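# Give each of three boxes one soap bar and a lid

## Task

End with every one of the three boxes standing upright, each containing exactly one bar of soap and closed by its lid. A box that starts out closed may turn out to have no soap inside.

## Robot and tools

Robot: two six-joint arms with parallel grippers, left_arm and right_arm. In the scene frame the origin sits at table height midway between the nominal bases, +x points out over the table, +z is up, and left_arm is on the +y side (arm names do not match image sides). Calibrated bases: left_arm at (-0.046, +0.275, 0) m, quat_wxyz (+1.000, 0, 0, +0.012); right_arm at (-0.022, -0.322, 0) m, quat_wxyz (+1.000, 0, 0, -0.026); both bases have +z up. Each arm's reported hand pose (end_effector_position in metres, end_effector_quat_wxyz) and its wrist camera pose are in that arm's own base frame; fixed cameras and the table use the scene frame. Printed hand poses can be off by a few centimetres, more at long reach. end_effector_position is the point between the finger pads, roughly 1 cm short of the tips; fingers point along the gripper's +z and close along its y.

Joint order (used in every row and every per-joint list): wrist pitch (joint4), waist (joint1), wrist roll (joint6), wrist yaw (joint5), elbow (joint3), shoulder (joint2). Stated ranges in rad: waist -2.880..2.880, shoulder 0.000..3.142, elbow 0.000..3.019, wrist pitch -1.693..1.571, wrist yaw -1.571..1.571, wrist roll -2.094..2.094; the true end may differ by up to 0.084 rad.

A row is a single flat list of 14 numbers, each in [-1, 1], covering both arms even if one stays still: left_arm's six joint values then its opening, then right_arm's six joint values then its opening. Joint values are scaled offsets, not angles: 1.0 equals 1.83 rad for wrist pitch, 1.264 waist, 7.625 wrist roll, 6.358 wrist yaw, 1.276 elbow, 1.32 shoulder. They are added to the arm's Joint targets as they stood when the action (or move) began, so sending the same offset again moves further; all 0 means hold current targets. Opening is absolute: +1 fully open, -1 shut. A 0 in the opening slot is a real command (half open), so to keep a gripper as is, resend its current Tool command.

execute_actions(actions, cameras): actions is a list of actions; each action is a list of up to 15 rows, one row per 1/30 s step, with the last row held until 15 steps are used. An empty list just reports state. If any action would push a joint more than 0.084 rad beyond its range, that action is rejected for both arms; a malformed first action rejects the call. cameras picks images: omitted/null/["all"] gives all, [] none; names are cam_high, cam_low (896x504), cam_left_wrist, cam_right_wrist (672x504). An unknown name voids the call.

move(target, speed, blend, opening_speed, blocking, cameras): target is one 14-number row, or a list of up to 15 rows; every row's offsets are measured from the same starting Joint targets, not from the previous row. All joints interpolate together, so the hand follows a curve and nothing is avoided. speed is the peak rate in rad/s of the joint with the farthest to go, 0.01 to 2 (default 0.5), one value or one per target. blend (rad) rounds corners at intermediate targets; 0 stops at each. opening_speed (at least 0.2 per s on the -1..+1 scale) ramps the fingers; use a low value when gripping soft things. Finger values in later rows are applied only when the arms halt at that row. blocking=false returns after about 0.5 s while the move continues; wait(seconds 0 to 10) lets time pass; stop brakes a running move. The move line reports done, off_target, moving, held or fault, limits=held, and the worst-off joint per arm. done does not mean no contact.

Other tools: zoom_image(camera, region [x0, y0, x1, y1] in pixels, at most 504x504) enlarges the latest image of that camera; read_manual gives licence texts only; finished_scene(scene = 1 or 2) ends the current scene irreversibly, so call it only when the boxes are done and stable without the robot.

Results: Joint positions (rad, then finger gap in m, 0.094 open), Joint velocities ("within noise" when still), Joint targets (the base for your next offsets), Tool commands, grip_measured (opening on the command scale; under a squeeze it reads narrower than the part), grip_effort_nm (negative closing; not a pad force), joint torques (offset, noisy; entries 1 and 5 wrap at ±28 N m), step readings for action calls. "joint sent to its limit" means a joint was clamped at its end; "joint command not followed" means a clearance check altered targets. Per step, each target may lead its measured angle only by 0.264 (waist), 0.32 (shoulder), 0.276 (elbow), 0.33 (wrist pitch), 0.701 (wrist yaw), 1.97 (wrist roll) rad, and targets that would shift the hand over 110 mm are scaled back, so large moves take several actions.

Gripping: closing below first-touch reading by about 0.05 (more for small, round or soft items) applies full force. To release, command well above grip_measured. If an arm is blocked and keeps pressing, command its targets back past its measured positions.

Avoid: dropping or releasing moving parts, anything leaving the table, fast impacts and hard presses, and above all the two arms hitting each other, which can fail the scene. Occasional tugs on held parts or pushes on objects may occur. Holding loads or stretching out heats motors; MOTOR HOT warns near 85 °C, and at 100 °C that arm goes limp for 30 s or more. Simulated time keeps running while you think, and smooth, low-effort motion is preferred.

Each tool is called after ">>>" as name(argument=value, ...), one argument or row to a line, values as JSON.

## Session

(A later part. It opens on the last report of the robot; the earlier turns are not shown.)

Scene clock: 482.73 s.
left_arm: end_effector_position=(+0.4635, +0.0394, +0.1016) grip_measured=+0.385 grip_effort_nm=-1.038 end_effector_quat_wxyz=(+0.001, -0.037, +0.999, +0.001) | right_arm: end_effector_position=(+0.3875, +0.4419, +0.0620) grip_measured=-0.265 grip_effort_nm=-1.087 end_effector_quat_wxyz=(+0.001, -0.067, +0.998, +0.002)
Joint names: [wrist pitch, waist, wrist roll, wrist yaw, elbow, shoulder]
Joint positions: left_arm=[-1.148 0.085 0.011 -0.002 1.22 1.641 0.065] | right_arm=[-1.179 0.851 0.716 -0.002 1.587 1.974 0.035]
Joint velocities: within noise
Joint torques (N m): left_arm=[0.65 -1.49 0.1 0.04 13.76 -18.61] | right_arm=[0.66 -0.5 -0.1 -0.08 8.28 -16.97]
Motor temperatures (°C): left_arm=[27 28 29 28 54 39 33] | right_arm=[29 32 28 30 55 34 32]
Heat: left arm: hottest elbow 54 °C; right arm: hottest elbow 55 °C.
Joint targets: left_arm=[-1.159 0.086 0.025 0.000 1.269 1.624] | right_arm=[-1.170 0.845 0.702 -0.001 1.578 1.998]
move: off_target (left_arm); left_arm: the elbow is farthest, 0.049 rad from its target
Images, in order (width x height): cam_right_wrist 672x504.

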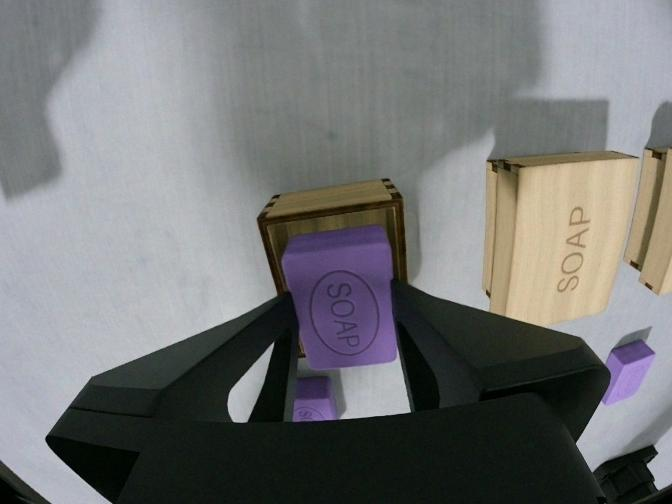

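>>> move(
  target=[
    [0,0,0,0,0,0,0.3,0,0.019,0,0,0,0,-0.35],
    [0,0,0,0,0,0,0.3,0.03,0.019,0,0,-0.0235,0.0205,-0.35],
  ],
  speed=0.06,
  cameras=["cam_right_wrist"],
)

>>> zoom_image(
  camera="cam_right_wrist",
  region=[200, 120, 480, 380],
)

Scene clock: 502.27 s.
left_arm: end_effector_position=(+0.4635, +0.0394, +0.1016) grip_measured=+0.385 grip_effort_nm=-1.043 end_effector_quat_wxyz=(+0.001, -0.037, +0.999, +0.001) | right_arm: end_effector_position=(+0.3833, +0.4477, +0.0441) grip_measured=-0.265 grip_effort_nm=-1.082 end_effector_quat_wxyz=(+0.003, -0.074, +0.997, +0.005)
Joint names: [wrist pitch, waist, wrist roll, wrist yaw, elbow, shoulder]
Joint positions: left_arm=[-1.148 0.085 0.011 -0.002 1.22 1.641 0.065] | right_arm=[-1.131 0.863 0.714 -0.003 1.565 1.992 0.035]
Joint velocities: within noise
Joint torques (N m): left_arm=[0.64 -1.55 0.1 0.04 13.79 -18.61] | right_arm=[0.95 0.62 -0.1 -0.07 7.49 -16.67]
Motor temperatures (°C): left_arm=[27 28 29 28 54 39 33] | right_arm=[29 32 28 30 53 34 32]
Heat: left arm: hottest elbow 54 °C; right arm: hottest elbow 53 °C.
Joint targets: left_arm=[-1.159 0.086 0.025 0.000 1.269 1.624] | right_arm=[-1.116 0.869 0.702 -0.001 1.548 2.025]
move: off_target (left_arm); left_arm: the elbow is farthest, 0.049 rad from its target
Images, in order (width x height): cam_right_wrist 672x504.

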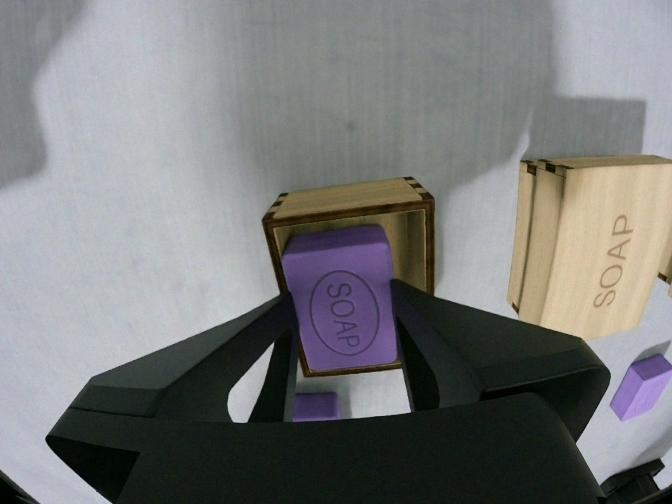

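Scaled by 1.800 from the camera's 672x504 image, which has a finer 960x720 frame.

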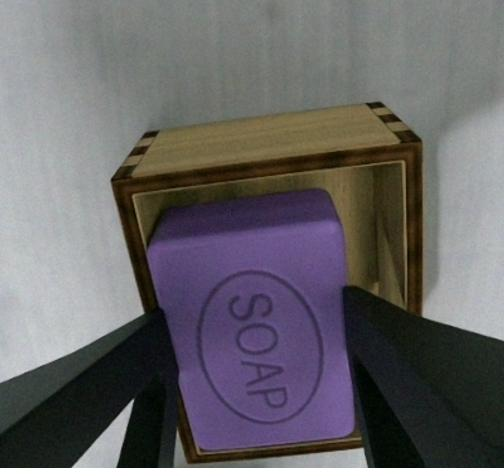

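>>> move(
  target=[
    [0,0,0,0,0,0,0.3,0,0,0,0,0,-0.035,-0.35],
    [0,0,0,0,0,0,0.3,0,-0.019,0,0,0,-0.035,-0.35],
    [0,0,0,0,0,0,0.3,0,-0.019,0,0,0,0,-0.35],
  ],
  speed=0.06,
  cameras=["cam_right_wrist"],
)

>>> zoom_image(
  camera="cam_right_wrist",
  region=[200, 120, 480, 380],
)

Scene clock: 518.93 s.
left_arm: end_effector_position=(+0.4635, +0.0394, +0.1016) grip_measured=+0.385 grip_effort_nm=-1.033 end_effector_quat_wxyz=(+0.001, -0.037, +0.999, +0.001) | right_arm: end_effector_position=(+0.3880, +0.4411, +0.0368) grip_measured=-0.265 grip_effort_nm=-1.072 end_effector_quat_wxyz=(+0.001, -0.067, +0.998, +0.002)
Joint names: [wrist pitch, waist, wrist roll, wrist yaw, elbow, shoulder]
Joint positions: left_arm=[-1.148 0.085 0.011 -0.002 1.22 1.641 0.065] | right_arm=[-1.124 0.849 0.714 -0.003 1.558 2.001 0.035]
Joint velocities: within noise
Joint torques (N m): left_arm=[0.62 -1.55 0.1 0.03 13.75 -18.61] | right_arm=[0.68 -0.38 -0.1 -0.07 8.01 -17.32]
Motor temperatures (°C): left_arm=[27 28 29 28 54 40 33] | right_arm=[29 32 28 30 51 34 32]
Heat: left arm: hottest elbow 54 °C; right arm: hottest elbow 51 °C.
Joint targets: left_arm=[-1.159 0.086 0.025 0.000 1.269 1.624] | right_arm=[-1.115 0.844 0.702 -0.001 1.548 2.025]
move: off_target (left_arm); left_arm: the elbow is farthest, 0.049 rad from its target
Images, in order (width x height): cam_right_wrist 672x504.

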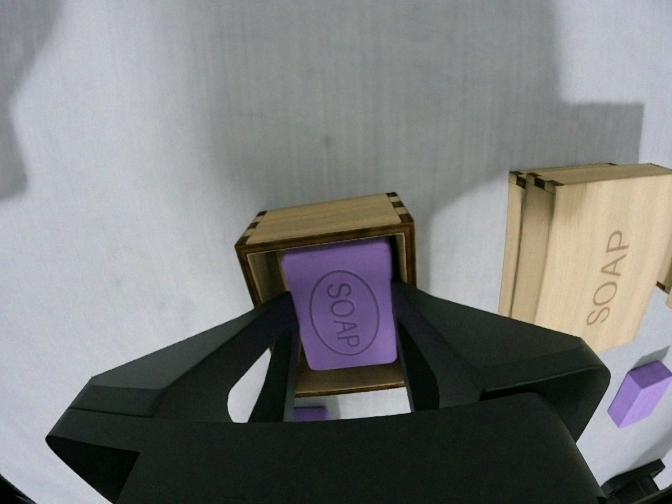

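Scaled by 1.800 from the camera's 672x504 image, which has a finer 960x720 frame.

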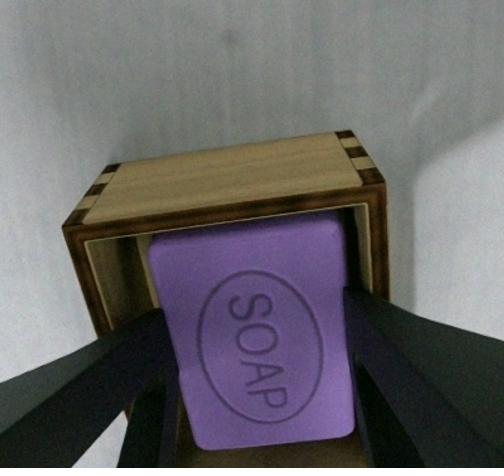

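>>> move(
  target=[0,0,0,0,0,0,0.3,0.003,0.01,0,0,0,0.005,-0.35],
  speed=0.05,
  cameras=[],
)

>>> move(
  target=[0,0,0,0,0,0,0.3,0,0,0,0,0,0,-0.14],
  opening_speed=0.2,
  cameras=["cam_right_wrist","cam_low"],
)

>>> zoom_image(
  camera="cam_right_wrist",
  region=[200, 150, 480, 410],
)

Scene clock: 540.60 s.
left_arm: end_effector_position=(+0.4635, +0.0394, +0.1016) grip_measured=+0.385 grip_effort_nm=-1.038 end_effector_quat_wxyz=(+0.001, -0.037, +0.999, +0.001) | right_arm: end_effector_position=(+0.3884, +0.4417, +0.0338) grip_measured=-0.265 grip_effort_nm=-1.072 end_effector_quat_wxyz=(+0.000, -0.067, +0.998, +0.002)
Joint names: [wrist pitch, waist, wrist roll, wrist yaw, elbow, shoulder]
Joint positions: left_arm=[-1.148 0.085 0.011 -0.002 1.22 1.641 0.065] | right_arm=[-1.119 0.849 0.714 -0.003 1.558 2.006 0.035]
Joint velocities: within noise
Joint torques (N m): left_arm=[0.64 -1.49 0.1 0.04 13.78 -18.61] | right_arm=[0.79 0.79 -0.1 -0.07 7.98 -17.26]
Motor temperatures (°C): left_arm=[27 28 29 28 54 40 33] | right_arm=[29 32 28 30 50 36 32]
Heat: left arm: hottest elbow 54 °C; right arm: hottest elbow 50 °C.
Joint targets: left_arm=[-1.159 0.086 0.025 0.000 1.269 1.624] | right_arm=[-1.110 0.857 0.702 -0.001 1.548 2.032]
move: off_target (left_arm); left_arm: the elbow is farthest, 0.049 rad from its target
No camera images: "cameras" was empty.

Scene clock: 541.90 s.
left_arm: end_effector_position=(+0.4635, +0.0394, +0.1016) grip_measured=+0.385 grip_effort_nm=-1.033 end_effector_quat_wxyz=(+0.001, -0.037, +0.999, +0.001) | right_arm: end_effector_position=(+0.3880, +0.4422, +0.0338) grip_measured=-0.145 grip_effort_nm=0.193 end_effector_quat_wxyz=(+0.001, -0.068, +0.998, +0.002)
Joint names: [wrist pitch, waist, wrist roll, wrist yaw, elbow, shoulder]
Joint positions: left_arm=[-1.148 0.085 0.011 -0.002 1.22 1.641 0.065] | right_arm=[-1.119 0.851 0.714 -0.003 1.558 2.006 0.04]
Joint velocities: within noise
Joint torques (N m): left_arm=[0.64 -1.49 0.1 0.03 13.76 -18.61] | right_arm=[0.68 0.73 -0.09 -0.07 7.99 -17.32]
Motor temperatures (°C): left_arm=[27 28 29 28 54 40 33] | right_arm=[29 32 28 30 50 36 32]
Heat: left arm: hottest elbow 54 °C; right arm: hottest elbow 50 °C.
Joint targets: left_arm=[-1.159 0.086 0.025 0.000 1.269 1.624] | right_arm=[-1.110 0.857 0.702 -0.001 1.548 2.032]
move: off_target (left_arm); left_arm: the elbow is farthest, 0.049 rad from its target
Images, in order (width x height): cam_low 896x504, cam_right_wrist 672x504.

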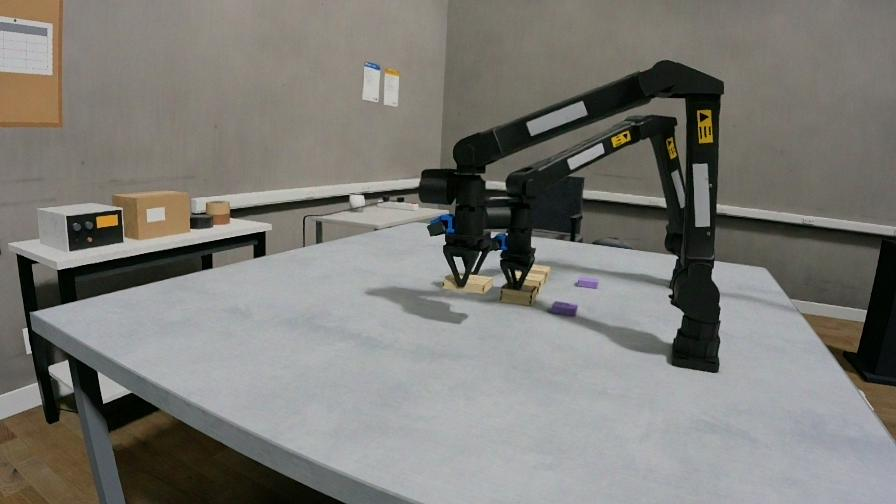

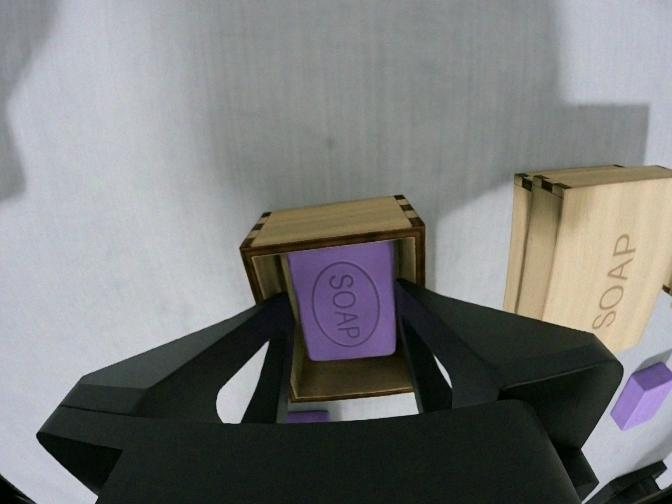

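Scaled by 1.800 from the camera's 672x504 image, which has a finer 960x720 frame.

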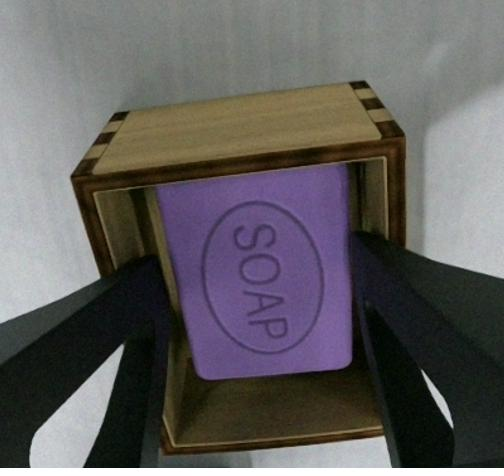

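>>> move(
  target=[
    [0,0,0,0,0,0,0.3,-0.011,0,0,0,0.041,-0.028,-0.14],
    [0,0,0,0,0,0,0.3,-0.0552,0,0,0,0.0839,-0.0576,-0.14],
  ],
  speed=0.06,
  blend=0.01,
  cameras=["cam_right_wrist","cam_low"],
)

>>> zoom_image(
  camera="cam_right_wrist",
  region=[200, 150, 480, 410],
)

Scene clock: 562.83 s.
left_arm: end_effector_position=(+0.4635, +0.0394, +0.1016) grip_measured=+0.385 grip_effort_nm=-1.038 end_effector_quat_wxyz=(+0.001, -0.037, +0.999, +0.001) | right_arm: end_effector_position=(+0.3861, +0.4400, +0.0637) grip_measured=-0.144 grip_effort_nm=0.183 end_effector_quat_wxyz=(-0.005, -0.068, +0.998, -0.003)
Joint names: [wrist pitch, waist, wrist roll, wrist yaw, elbow, shoulder]
Joint positions: left_arm=[-1.148 0.085 0.011 -0.002 1.22 1.641 0.065] | right_arm=[-1.202 0.851 0.714 -0.003 1.596 1.977 0.04]
Joint velocities: within noise
Joint torques (N m): left_arm=[0.64 -1.55 0.1 0.03 13.76 -18.61] | right_arm=[0.02 0.67 -0.1 -0.07 13.97 -20.95]
Motor temperatures (°C): left_arm=[27 28 29 28 55 40 33] | right_arm=[29 32 28 30 49 35 31]
Heat: left arm: hottest elbow 55 °C; right arm: hottest elbow 49 °C.
Joint targets: left_arm=[-1.159 0.086 0.025 0.000 1.269 1.624] | right_arm=[-1.211 0.857 0.702 -0.001 1.655 1.955]
move: off_target (left_arm, right_arm); left_arm: the elbow is farthest, 0.049 rad from its target; right_arm: the elbow is farthest, 0.059 rad from its target
Images, in order (width x height): cam_low 896x504, cam_right_wrist 672x504.

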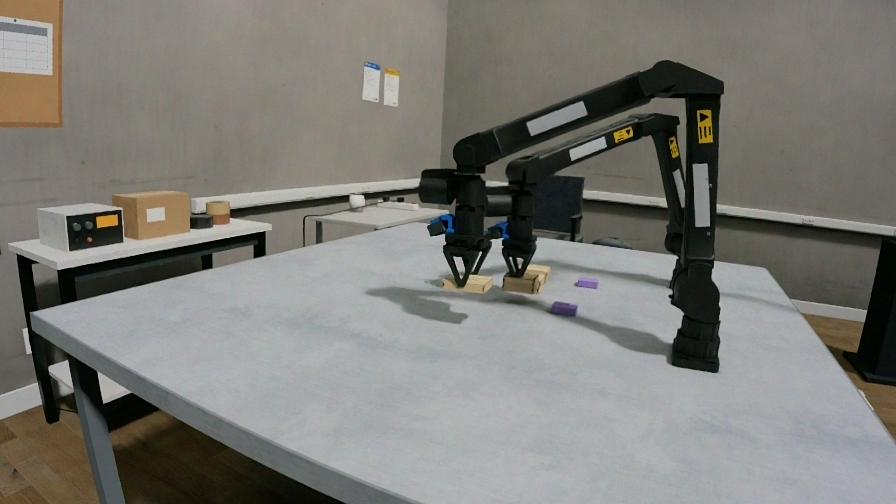

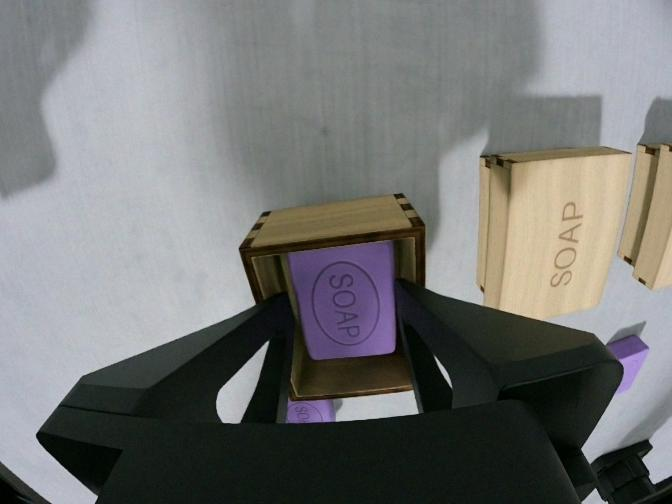

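Scaled by 1.800 from the camera's 672x504 image, which has a finer 960x720 frame.

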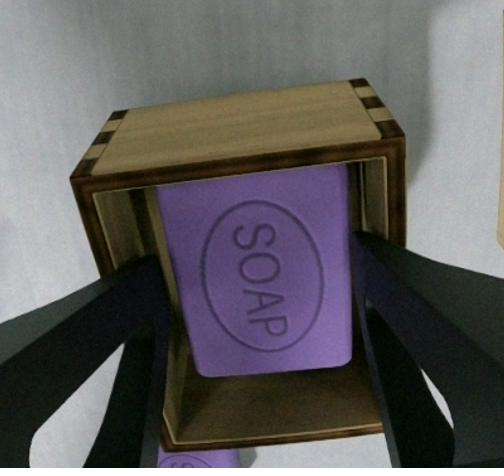

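>>> move(
  target=[0,0,0,0,0,0,0.3,0.0552,0,0,0,-0.0839,0.0576,-0.14],
  speed=0.05,
  cameras=["cam_low"],
)

>>> zoom_image(
  camera="cam_low",
  region=[480, 245, 580, 315],
)

Scene clock: 574.53 s.
left_arm: end_effector_position=(+0.4635, +0.0394, +0.1016) grip_measured=+0.385 grip_effort_nm=-1.043 end_effector_quat_wxyz=(+0.001, -0.037, +0.999, +0.001) | right_arm: end_effector_position=(+0.3880, +0.4421, +0.0340) grip_measured=-0.144 grip_effort_nm=0.188 end_effector_quat_wxyz=(+0.000, -0.068, +0.998, +0.002)
Joint names: [wrist pitch, waist, wrist roll, wrist yaw, elbow, shoulder]
Joint positions: left_arm=[-1.148 0.085 0.011 -0.002 1.22 1.641 0.065] | right_arm=[-1.12 0.851 0.714 -0.003 1.559 2.006 0.04]
Joint velocities: within noise
Joint torques (N m): left_arm=[0.64 -1.55 0.1 0.04 13.75 -18.55] | right_arm=[0.76 0.73 -0.1 -0.07 7.88 -17.38]
Motor temperatures (°C): left_arm=[27 28 29 28 55 40 33] | right_arm=[29 32 28 30 52 36 31]
Heat: left arm: hottest elbow 55 °C; right arm: hottest elbow 52 °C.
Joint targets: left_arm=[-1.159 0.086 0.025 0.000 1.269 1.624] | right_arm=[-1.110 0.857 0.702 -0.001 1.548 2.031]
move: off_target (left_arm); left_arm: the elbow is farthest, 0.049 rad from its target
Images, in order (width x height): cam_low 896x504.

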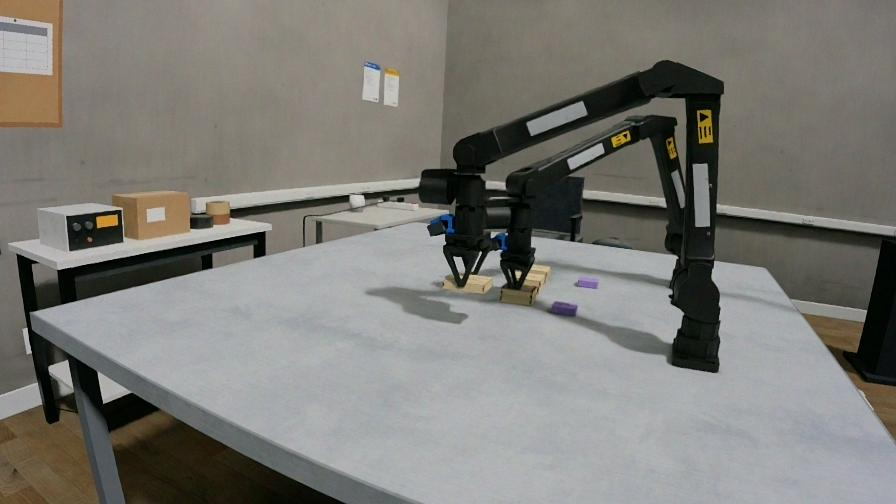

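Scaled by 5.040 from the camera's 896x504 image, which has a finer 1280x720 frame.

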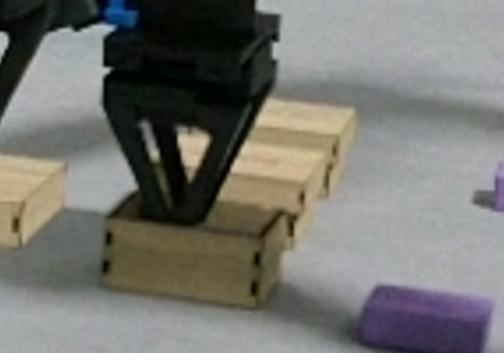

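>>> move(
  target=[0,0,0,0,0,0,0.3,0,0,0,0,0,0,-0.19],
  opening_speed=0.2,
  cameras=["cam_right_wrist"],
)

>>> move(
  target=[
    [0,0,0,0,0,0,0.3,-0.011,0,0,0,0.041,-0.028,-0.19],
    [0,0,0,0,0,0,0.3,-0.035,0,0,0,0.06,-0.043,-0.19],
  ],
  speed=0.06,
  blend=0.01,
  cameras=["cam_right_wrist"],
)

>>> zoom_image(
  camera="cam_right_wrist",
  region=[200, 150, 480, 410],
)

Scene clock: 586.43 s.
left_arm: end_effector_position=(+0.4635, +0.0394, +0.1016) grip_measured=+0.385 grip_effort_nm=-1.048 end_effector_quat_wxyz=(+0.001, -0.037, +0.999, +0.001) | right_arm: end_effector_position=(+0.3882, +0.4424, +0.0340) grip_measured=-0.188 grip_effort_nm=-0.139 end_effector_quat_wxyz=(+0.001, -0.068, +0.998, +0.002)
Joint names: [wrist pitch, waist, wrist roll, wrist yaw, elbow, shoulder]
Joint positions: left_arm=[-1.148 0.085 0.011 -0.002 1.22 1.641 0.065] | right_arm=[-1.119 0.851 0.714 -0.003 1.559 2.006 0.038]
Joint velocities: within noise
Joint torques (N m): left_arm=[0.64 -1.49 0.1 0.04 13.76 -18.55] | right_arm=[0.69 0.67 -0.1 -0.07 7.88 -17.32]
Motor temperatures (°C): left_arm=[27 28 29 28 55 40 33] | right_arm=[29 32 28 30 51 36 31]
Heat: left arm: hottest elbow 55 °C; right arm: hottest elbow 51 °C.
Joint targets: left_arm=[-1.159 0.086 0.025 0.000 1.269 1.624] | right_arm=[-1.110 0.857 0.702 -0.001 1.548 2.031]
move: off_target (left_arm); left_arm: the elbow is farthest, 0.049 rad from its target
Images, in order (width x height): cam_right_wrist 672x504.

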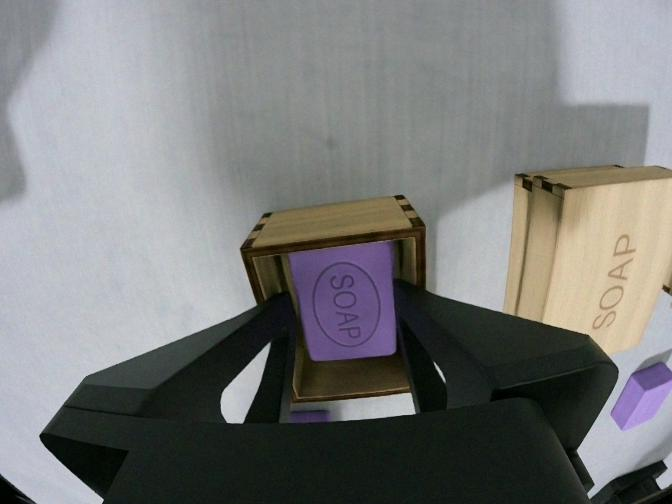

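Scene clock: 588.47 s.
left_arm: end_effector_position=(+0.4635, +0.0394, +0.1016) grip_measured=+0.385 grip_effort_nm=-1.043 end_effector_quat_wxyz=(+0.001, -0.037, +0.999, +0.001) | right_arm: end_effector_position=(+0.3849, +0.4387, +0.0479) grip_measured=-0.188 grip_effort_nm=-0.134 end_effector_quat_wxyz=(-0.006, -0.068, +0.998, -0.004)
Joint names: [wrist pitch, waist, wrist roll, wrist yaw, elbow, shoulder]
Joint positions: left_arm=[-1.148 0.085 0.011 -0.002 1.22 1.641 0.065] | right_arm=[-1.166 0.851 0.714 -0.003 1.571 1.99 0.038]
Joint velocities: within noise
Joint torques (N m): left_arm=[0.64 -1.55 0.1 0.03 13.75 -18.61] | right_arm=[0.06 0.67 -0.1 -0.07 13.35 -20.42]
Motor temperatures (°C): left_arm=[27 28 29 28 55 40 33] | right_arm=[29 32 28 30 51 36 31]
Heat: left arm: hottest elbow 55 °C; right arm: hottest elbow 51 °C.
Joint targets: left_arm=[-1.159 0.086 0.025 0.000 1.269 1.624] | right_arm=[-1.174 0.857 0.702 -0.001 1.625 1.975]
move: off_target (left_arm, right_arm); left_arm: the elbow is farthest, 0.049 rad from its target; right_arm: the elbow is farthest, 0.053 rad from its target
Images, in order (width x height): cam_right_wrist 672x504.

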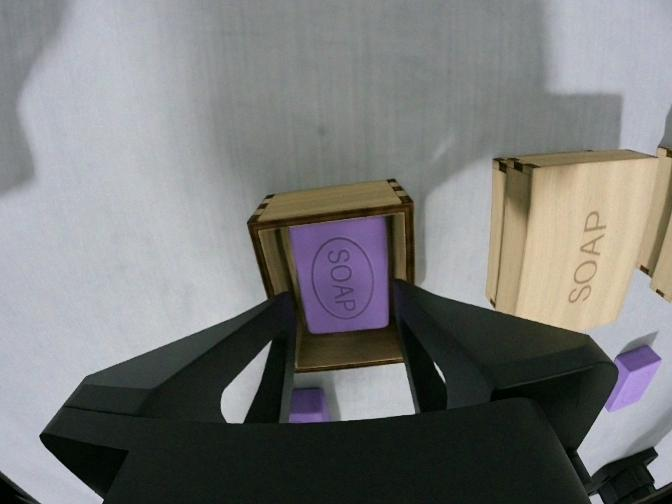

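Scaled by 1.800 from the camera's 672x504 image, which has a finer 960x720 frame.

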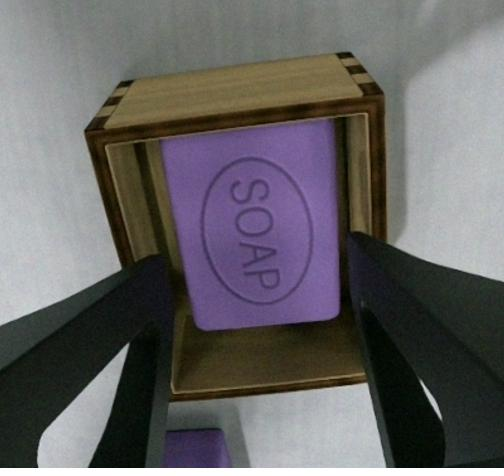

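>>> move(
  target=[0,0,0,0,0,0,0.3,-0.055,0,0,0,0.045,-0.05,-0.19],
  speed=0.15,
  cameras=["cam_right_wrist"],
)

>>> zoom_image(
  camera="cam_right_wrist",
  region=[200, 120, 480, 380],
)

Scene clock: 599.43 s.
left_arm: end_effector_position=(+0.4635, +0.0394, +0.1016) grip_measured=+0.385 grip_effort_nm=-1.038 end_effector_quat_wxyz=(+0.001, -0.037, +0.999, +0.001) | right_arm: end_effector_position=(+0.3854, +0.4392, +0.1083) grip_measured=-0.188 grip_effort_nm=-0.134 end_effector_quat_wxyz=(+0.004, -0.068, +0.998, +0.006)
Joint names: [wrist pitch, waist, wrist roll, wrist yaw, elbow, shoulder]
Joint positions: left_arm=[-1.148 0.085 0.011 -0.002 1.22 1.641 0.065] | right_arm=[-1.267 0.851 0.714 -0.003 1.629 1.919 0.038]
Joint velocities: within noise
Joint torques (N m): left_arm=[0.64 -1.61 0.11 0.03 13.76 -18.55] | right_arm=[0.08 0.67 -0.1 -0.07 13.89 -19.6]
Motor temperatures (°C): left_arm=[27 28 29 28 55 40 33] | right_arm=[29 32 28 30 54 37 31]
Heat: left arm: hottest elbow 55 °C; right arm: hottest elbow 54 °C.
Joint targets: left_arm=[-1.159 0.086 0.025 0.000 1.269 1.624] | right_arm=[-1.275 0.857 0.702 -0.001 1.682 1.908]
move: off_target (left_arm, right_arm); left_arm: the elbow is farthest, 0.049 rad from its target; right_arm: the elbow is farthest, 0.054 rad from its target
Images, in order (width x height): cam_right_wrist 672x504.

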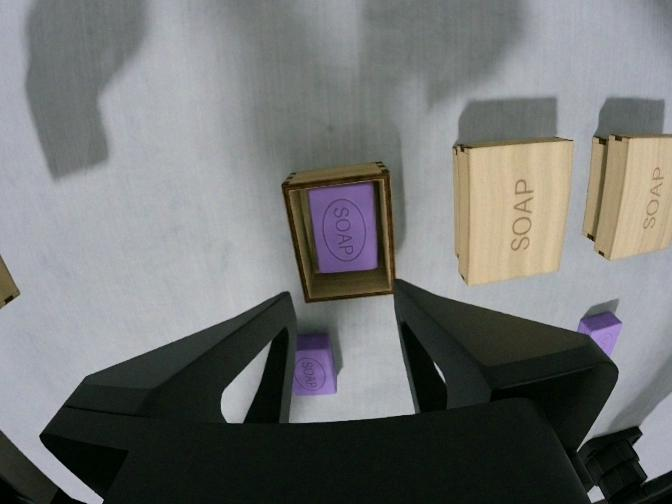

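Scaled by 1.800 from the camera's 672x504 image, which has a finer 960x720 frame.

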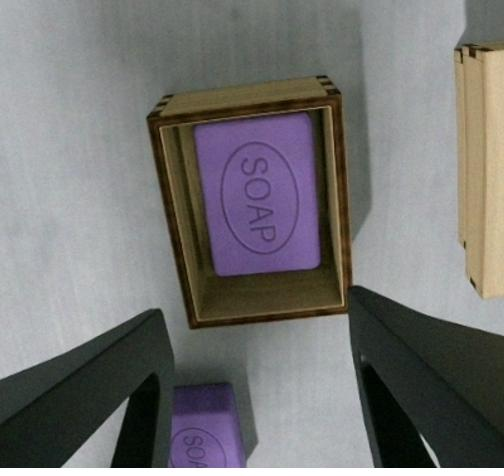

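>>> move(
  target=[
    [0,0,0,0,0,0,0.3,0.0492,-0.7176,-0.1182,0,-0.6309,-0.4833,0.3],
    [0,-0.4248,-0.0683,0,0,0,0.3,0.0492,-0.7176,-0.1182,0,-0.6309,-0.4833,0.3],
  ],
  speed=[0.6,0.35],
  blend=0.1,
  cameras=["cam_left_wrist"],
)

>>> zoom_image(
  camera="cam_left_wrist",
  region=[220, 150, 500, 410],
)

Scene clock: 641.27 s.
left_arm: end_effector_position=(+0.4188, -0.2023, +0.1016) grip_measured=+0.385 grip_effort_nm=-1.043 end_effector_quat_wxyz=(+0.001, -0.016, +1.000, +0.000) | right_arm: end_effector_position=(+0.3276, -0.0144, +0.1205) grip_measured=+0.298 grip_effort_nm=0.046 end_effector_quat_wxyz=(-0.008, -0.071, +0.997, +0.002)
Joint names: [wrist pitch, waist, wrist roll, wrist yaw, elbow, shoulder]
Joint positions: left_arm=[-1.148 -0.45 -0.481 -0.002 1.22 1.641 0.065] | right_arm=[-1.193 -0.044 -0.186 -0.002 0.889 1.282 0.061]
Joint velocities: within noise
Joint torques (N m): left_arm=[0.64 -1.67 -0.19 0 13.75 -18.55] | right_arm=[0.68 -0.5 -0.11 -0.17 8.05 -9.41]
Motor temperatures (°C): left_arm=[27 28 29 28 55 40 33] | right_arm=[29 32 28 30 59 37 30]
Heat: left arm: hottest elbow 55 °C; right arm: hottest elbow 59 °C.
Joint targets: left_arm=[-1.159 -0.451 -0.496 0.000 1.269 1.624] | right_arm=[-1.185 -0.050 -0.199 -0.002 0.877 1.271]
move: off_target (left_arm); left_arm: the elbow is farthest, 0.049 rad from its target
Images, in order (width x height): cam_left_wrist 672x504.

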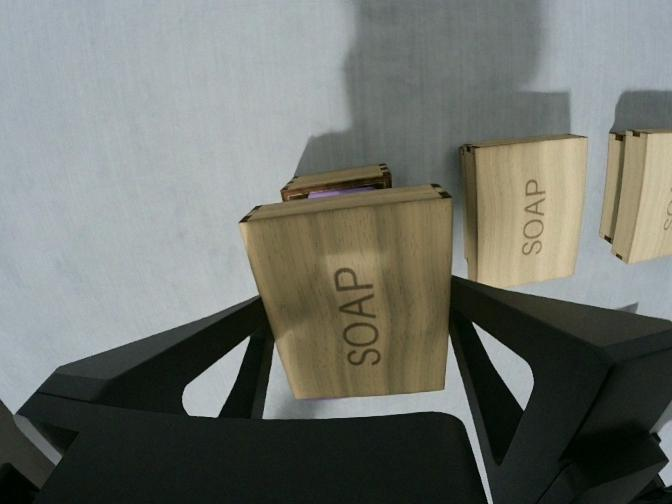

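Scaled by 1.800 from the camera's 672x504 image, which has a finer 960x720 frame.

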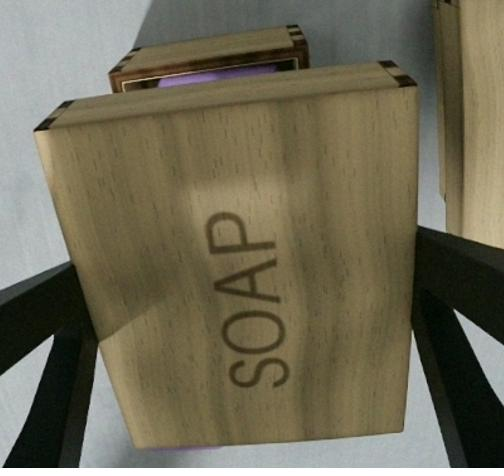

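>>> move(
  target=[
    [0,0.0182,0.0054,0,0,0,0.3,0,0,0,0,0,0,0.3],
    [0.0738,0.0182,0.0054,0,-0.0964,0.0667,0.3,0,0,0,0,0,0,0.3],
  ],
  speed=0.12,
  blend=0.01,
  cameras=["cam_left_wrist"],
)

>>> zoom_image(
  camera="cam_left_wrist",
  region=[220, 150, 500, 410],
)

Scene clock: 692.63 s.
left_arm: end_effector_position=(+0.4185, -0.1965, +0.0583) grip_measured=+0.385 grip_effort_nm=-1.048 end_effector_quat_wxyz=(+0.000, -0.015, +1.000, +0.001) | right_arm: end_effector_position=(+0.3275, -0.0144, +0.1204) grip_measured=+0.298 grip_effort_nm=0.051 end_effector_quat_wxyz=(-0.008, -0.071, +0.997, +0.002)
Joint names: [wrist pitch, waist, wrist roll, wrist yaw, elbow, shoulder]
Joint positions: left_arm=[-1.037 -0.439 -0.469 -0.002 1.154 1.689 0.065] | right_arm=[-1.193 -0.044 -0.186 -0.002 0.888 1.282 0.061]
Joint velocities: within noise
Joint torques (N m): left_arm=[1.46 -0.79 0.11 0 7.99 -15.15] | right_arm=[0.69 -0.44 -0.11 -0.17 8.06 -9.41]
Motor temperatures (°C): left_arm=[27 28 29 28 56 40 34] | right_arm=[29 32 28 30 52 34 30]
Heat: left arm: hottest elbow 56 °C; right arm: hottest elbow 52 °C.
Joint targets: left_arm=[-1.024 -0.428 -0.455 0.000 1.146 1.712] | right_arm=[-1.185 -0.050 -0.199 -0.002 0.877 1.271]
move: done
Images, in order (width x height): cam_left_wrist 672x504.

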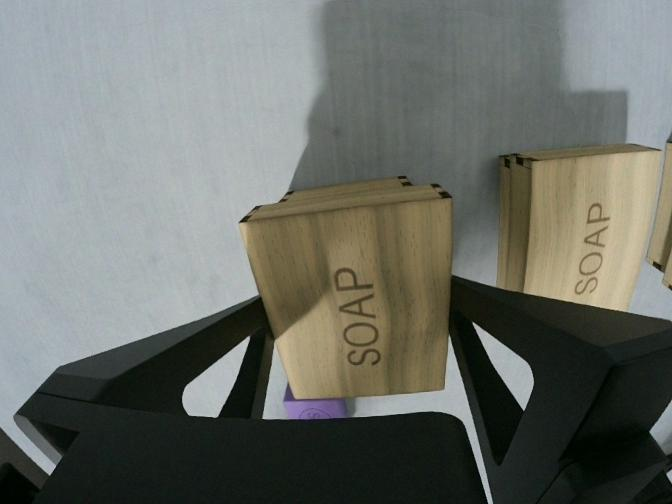

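Scaled by 1.800 from the camera's 672x504 image, which has a finer 960x720 frame.

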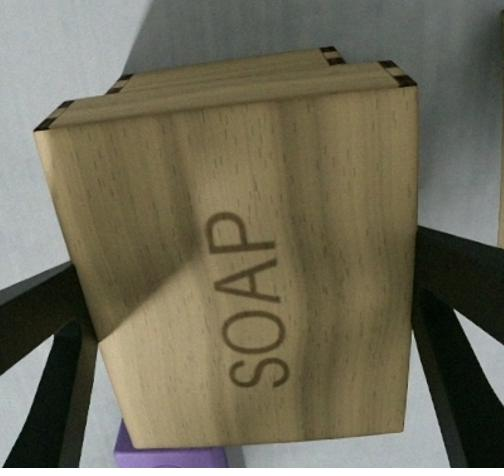

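>>> move(
  target=[0.0295,0,0,0,-0.0204,0.0212,0.3,0,0,0,0,0,0,0.3],
  speed=0.05,
  cameras=["cam_left_wrist","cam_low"],
)

>>> zoom_image(
  camera="cam_low",
  region=[480, 245, 580, 315],
)

Scene clock: 709.53 s.
left_arm: end_effector_position=(+0.4214, -0.1977, +0.0529) grip_measured=+0.385 grip_effort_nm=-1.038 end_effector_quat_wxyz=(+0.008, -0.015, +1.000, -0.003) | right_arm: end_effector_position=(+0.3275, -0.0144, +0.1204) grip_measured=+0.298 grip_effort_nm=0.051 end_effector_quat_wxyz=(-0.008, -0.071, +0.997, +0.002)
Joint names: [wrist pitch, waist, wrist roll, wrist yaw, elbow, shoulder]
Joint positions: left_arm=[-1.005 -0.439 -0.469 -0.003 1.144 1.693 0.065] | right_arm=[-1.193 -0.044 -0.186 -0.002 0.888 1.282 0.061]
Joint velocities: within noise
Joint torques (N m): left_arm=[2.59 -0.79 0.1 0.03 6.5 -13.04] | right_arm=[0.69 -0.5 -0.11 -0.17 8.09 -9.41]
Motor temperatures (°C): left_arm=[27 28 29 28 54 39 34] | right_arm=[29 32 28 30 51 33 30]
Heat: left arm: hottest elbow 54 °C; right arm: hottest elbow 51 °C.
Joint targets: left_arm=[-0.970 -0.428 -0.455 0.000 1.120 1.740] | right_arm=[-1.185 -0.050 -0.199 -0.002 0.877 1.271]
move: off_target (left_arm); left_arm: the shoulder is farthest, 0.047 rad from its target
Images, in order (width x height): cam_low 896x504, cam_left_wrist 672x504.

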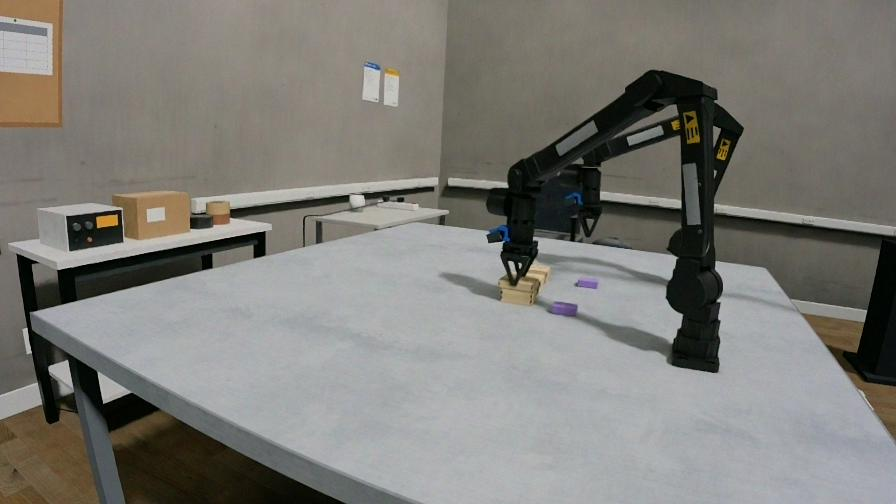

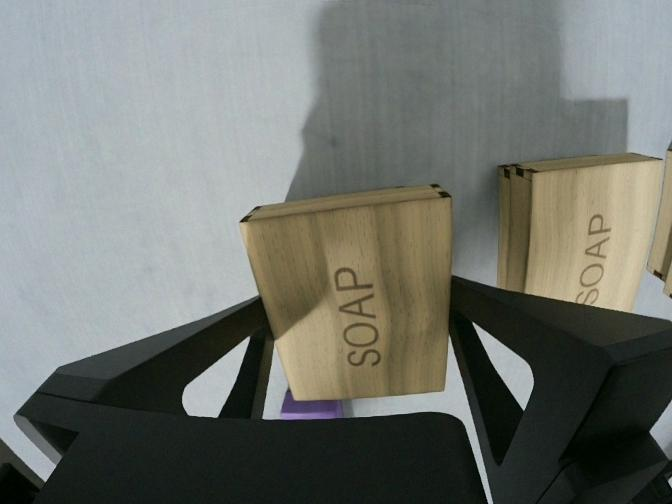

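Scaled by 5.040 from the camera's 896x504 image, which has a finer 1280x720 frame.

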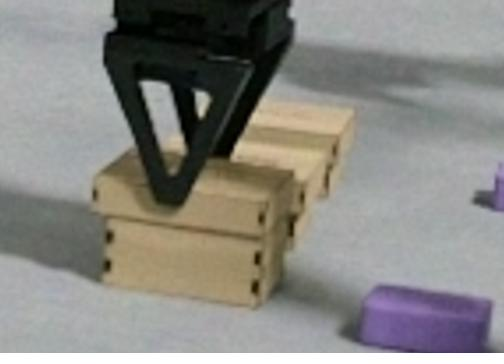

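>>> move(
  target=[-0.030,0,0,0,0.025,-0.042,0.3,0,0,0,0,0,0,0.3],
  speed=0.06,
  cameras=["cam_left_wrist"],
)

>>> zoom_image(
  camera="cam_left_wrist",
  region=[220, 160, 360, 260],
)

>>> zoom_image(
  camera="cam_left_wrist",
  region=[340, 140, 480, 240],
)

>>> zoom_image(
  camera="cam_left_wrist",
  region=[270, 340, 470, 440],
)

Scene clock: 730.37 s.
left_arm: end_effector_position=(+0.4202, -0.1971, +0.0535) grip_measured=+0.385 grip_effort_nm=-1.033 end_effector_quat_wxyz=(+0.006, -0.015, +1.000, -0.002) | right_arm: end_effector_position=(+0.3275, -0.0144, +0.1204) grip_measured=+0.298 grip_effort_nm=0.046 end_effector_quat_wxyz=(-0.008, -0.071, +0.997, +0.002)
Joint names: [wrist pitch, waist, wrist roll, wrist yaw, elbow, shoulder]
Joint positions: left_arm=[-1.011 -0.439 -0.468 -0.003 1.144 1.692 0.065] | right_arm=[-1.193 -0.044 -0.186 -0.002 0.888 1.282 0.061]
Joint velocities: within noise
Joint torques (N m): left_arm=[0.43 -0.79 0.1 0.03 9.39 -17.9] | right_arm=[0.69 -0.44 -0.11 -0.17 8.08 -9.29]
Motor temperatures (°C): left_arm=[27 28 29 28 53 38 34] | right_arm=[29 32 28 30 51 33 30]
Heat: left arm: hottest elbow 53 °C; right arm: hottest elbow 51 °C.
Joint targets: left_arm=[-1.025 -0.428 -0.454 0.000 1.152 1.685] | right_arm=[-1.185 -0.050 -0.199 -0.002 0.877 1.271]
move: done
Images, in order (width x height): cam_left_wrist 672x504.

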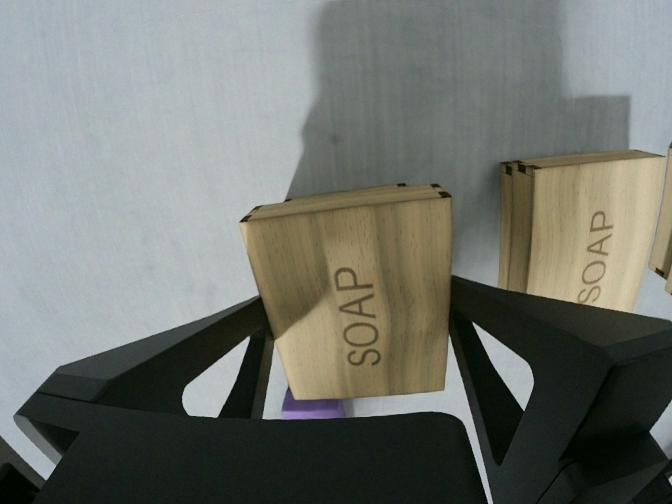

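Scaled by 3.600 from the camera's 672x504 image, which has a finer 960x720 frame.

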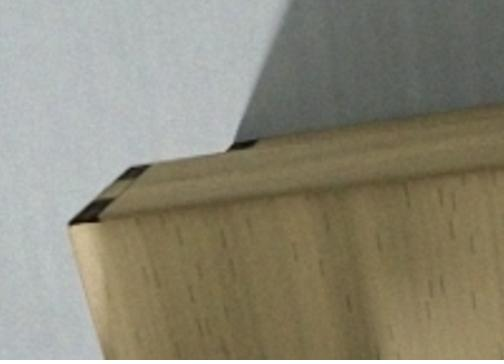

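Scaled by 3.600 from the camera's 672x504 image, which has a finer 960x720 frame.

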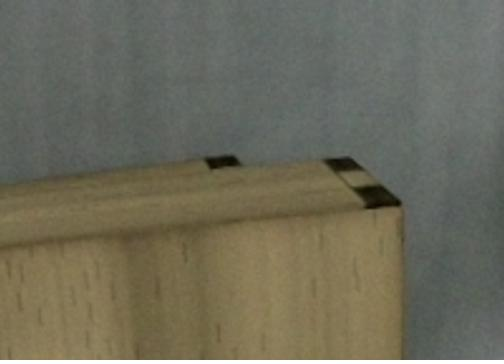

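Scaled by 2.520 from the camera's 672x504 image, which has a finer 960x720 frame.

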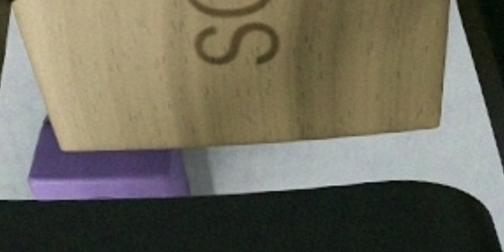

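>>> move(
  target=[
    [-0.0131,0,0,0,0,-0.01,0.3,0,0,0,0,0,0,0.3],
    [-0.0131,0.0029,-0.0046,0,0,-0.01,0.3,0,0,0,0,0,0,0.3],
  ],
  speed=0.06,
  cameras=["cam_left_wrist"],
)

>>> zoom_image(
  camera="cam_left_wrist",
  region=[220, 160, 360, 260],
)

>>> zoom_image(
  camera="cam_left_wrist",
  region=[340, 140, 480, 240],
)

Scene clock: 772.50 s.
left_arm: end_effector_position=(+0.4148, -0.1936, +0.0535) grip_measured=+0.385 grip_effort_nm=-1.038 end_effector_quat_wxyz=(-0.006, -0.019, +1.000, +0.004) | right_arm: end_effector_position=(+0.3275, -0.0144, +0.1204) grip_measured=+0.298 grip_effort_nm=0.051 end_effector_quat_wxyz=(-0.008, -0.071, +0.997, +0.002)
Joint names: [wrist pitch, waist, wrist roll, wrist yaw, elbow, shoulder]
Joint positions: left_arm=[-1.037 -0.437 -0.474 -0.003 1.144 1.692 0.065] | right_arm=[-1.193 -0.044 -0.186 -0.002 0.888 1.282 0.061]
Joint velocities: within noise
Joint torques (N m): left_arm=[0.57 -0.67 -0.25 0.03 9.33 -19.02] | right_arm=[0.66 -0.5 -0.11 -0.17 8.08 -9.41]
Motor temperatures (°C): left_arm=[27 28 29 28 53 38 34] | right_arm=[29 32 28 30 50 32 30]
Heat: left arm: hottest elbow 53 °C; right arm: hottest elbow 50 °C.
Joint targets: left_arm=[-1.049 -0.425 -0.490 0.000 1.152 1.672] | right_arm=[-1.185 -0.050 -0.199 -0.002 0.877 1.271]
move: done
Images, in order (width x height): cam_left_wrist 672x504.

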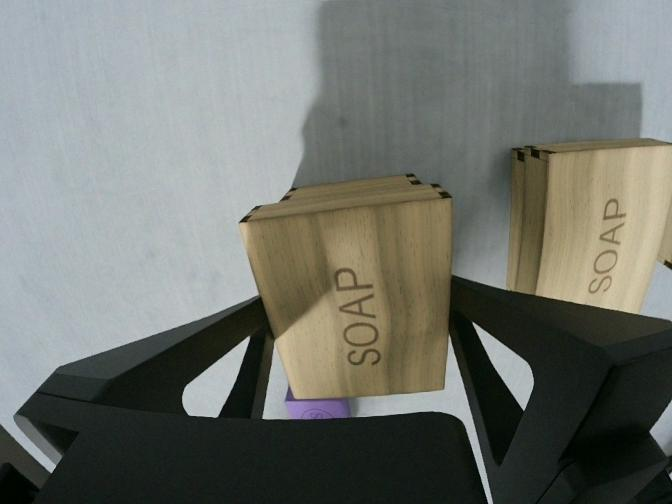

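Scaled by 3.600 from the camera's 672x504 image, which has a finer 960x720 frame.

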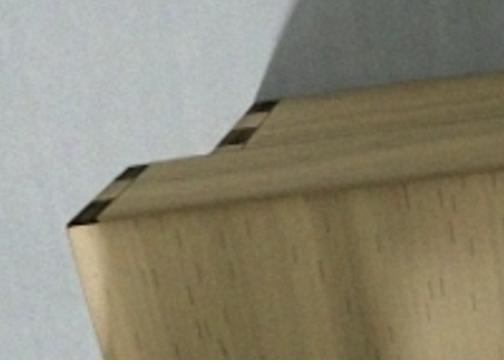

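Scaled by 3.600 from the camera's 672x504 image, which has a finer 960x720 frame.

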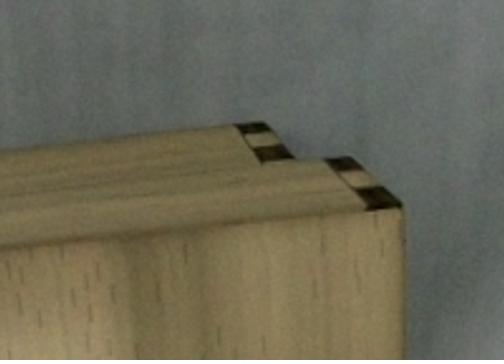

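>>> move(
  target=[
    [0,0,0,0,0.0447,0,0.3,0,0,0,0,0,0,0.3],
    [0,-0.0222,0.005,0,0.0447,0,0.3,0,0,0,0,0,0,0.3],
  ],
  speed=0.06,
  cameras=["cam_left_wrist"],
)

>>> zoom_image(
  camera="cam_left_wrist",
  region=[220, 160, 360, 260],
)

>>> zoom_image(
  camera="cam_left_wrist",
  region=[340, 140, 480, 240],
)

Scene clock: 823.30 s.
left_arm: end_effector_position=(+0.4205, -0.1986, +0.0592) grip_measured=+0.385 grip_effort_nm=-1.038 end_effector_quat_wxyz=(+0.002, -0.013, +1.000, +0.000) | right_arm: end_effector_position=(+0.3275, -0.0144, +0.1204) grip_measured=+0.298 grip_effort_nm=0.042 end_effector_quat_wxyz=(-0.008, -0.071, +0.997, +0.002)
Joint names: [wrist pitch, waist, wrist roll, wrist yaw, elbow, shoulder]
Joint positions: left_arm=[-1.037 -0.441 -0.467 -0.003 1.161 1.691 0.065] | right_arm=[-1.193 -0.044 -0.186 -0.002 0.888 1.282 0.061]
Joint velocities: within noise
Joint torques (N m): left_arm=[0.61 -2.43 0.13 0.03 13.18 -19.19] | right_arm=[0.69 -0.5 -0.11 -0.17 8.06 -9.41]
Motor temperatures (°C): left_arm=[27 28 29 28 52 39 34] | right_arm=[29 32 28 30 50 32 30]
Heat: left arm: hottest elbow 52 °C; right arm: hottest elbow 50 °C.
Joint targets: left_arm=[-1.049 -0.453 -0.452 0.000 1.209 1.671] | right_arm=[-1.185 -0.050 -0.199 -0.002 0.877 1.271]
move: off_target (left_arm); left_arm: the elbow is farthest, 0.048 rad from its target
Images, in order (width x height): cam_left_wrist 672x504.

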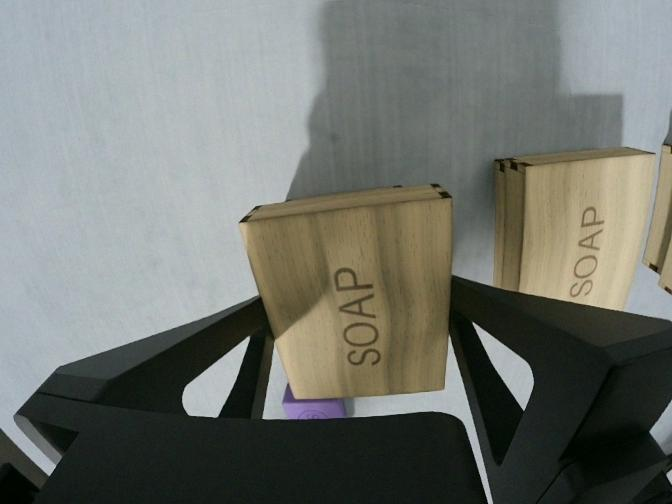

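Scaled by 3.600 from the camera's 672x504 image, which has a finer 960x720 frame.

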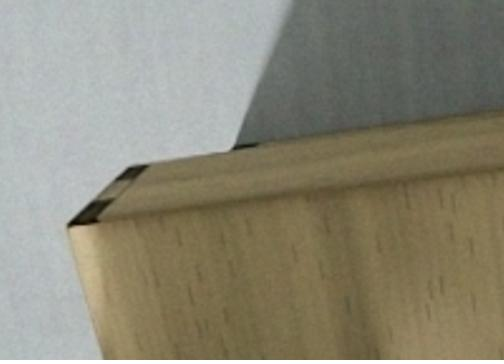

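Scaled by 3.600 from the camera's 672x504 image, which has a finer 960x720 frame.

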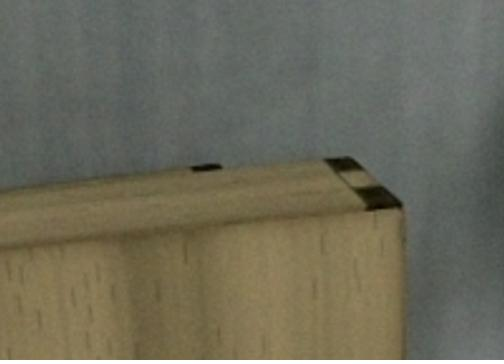

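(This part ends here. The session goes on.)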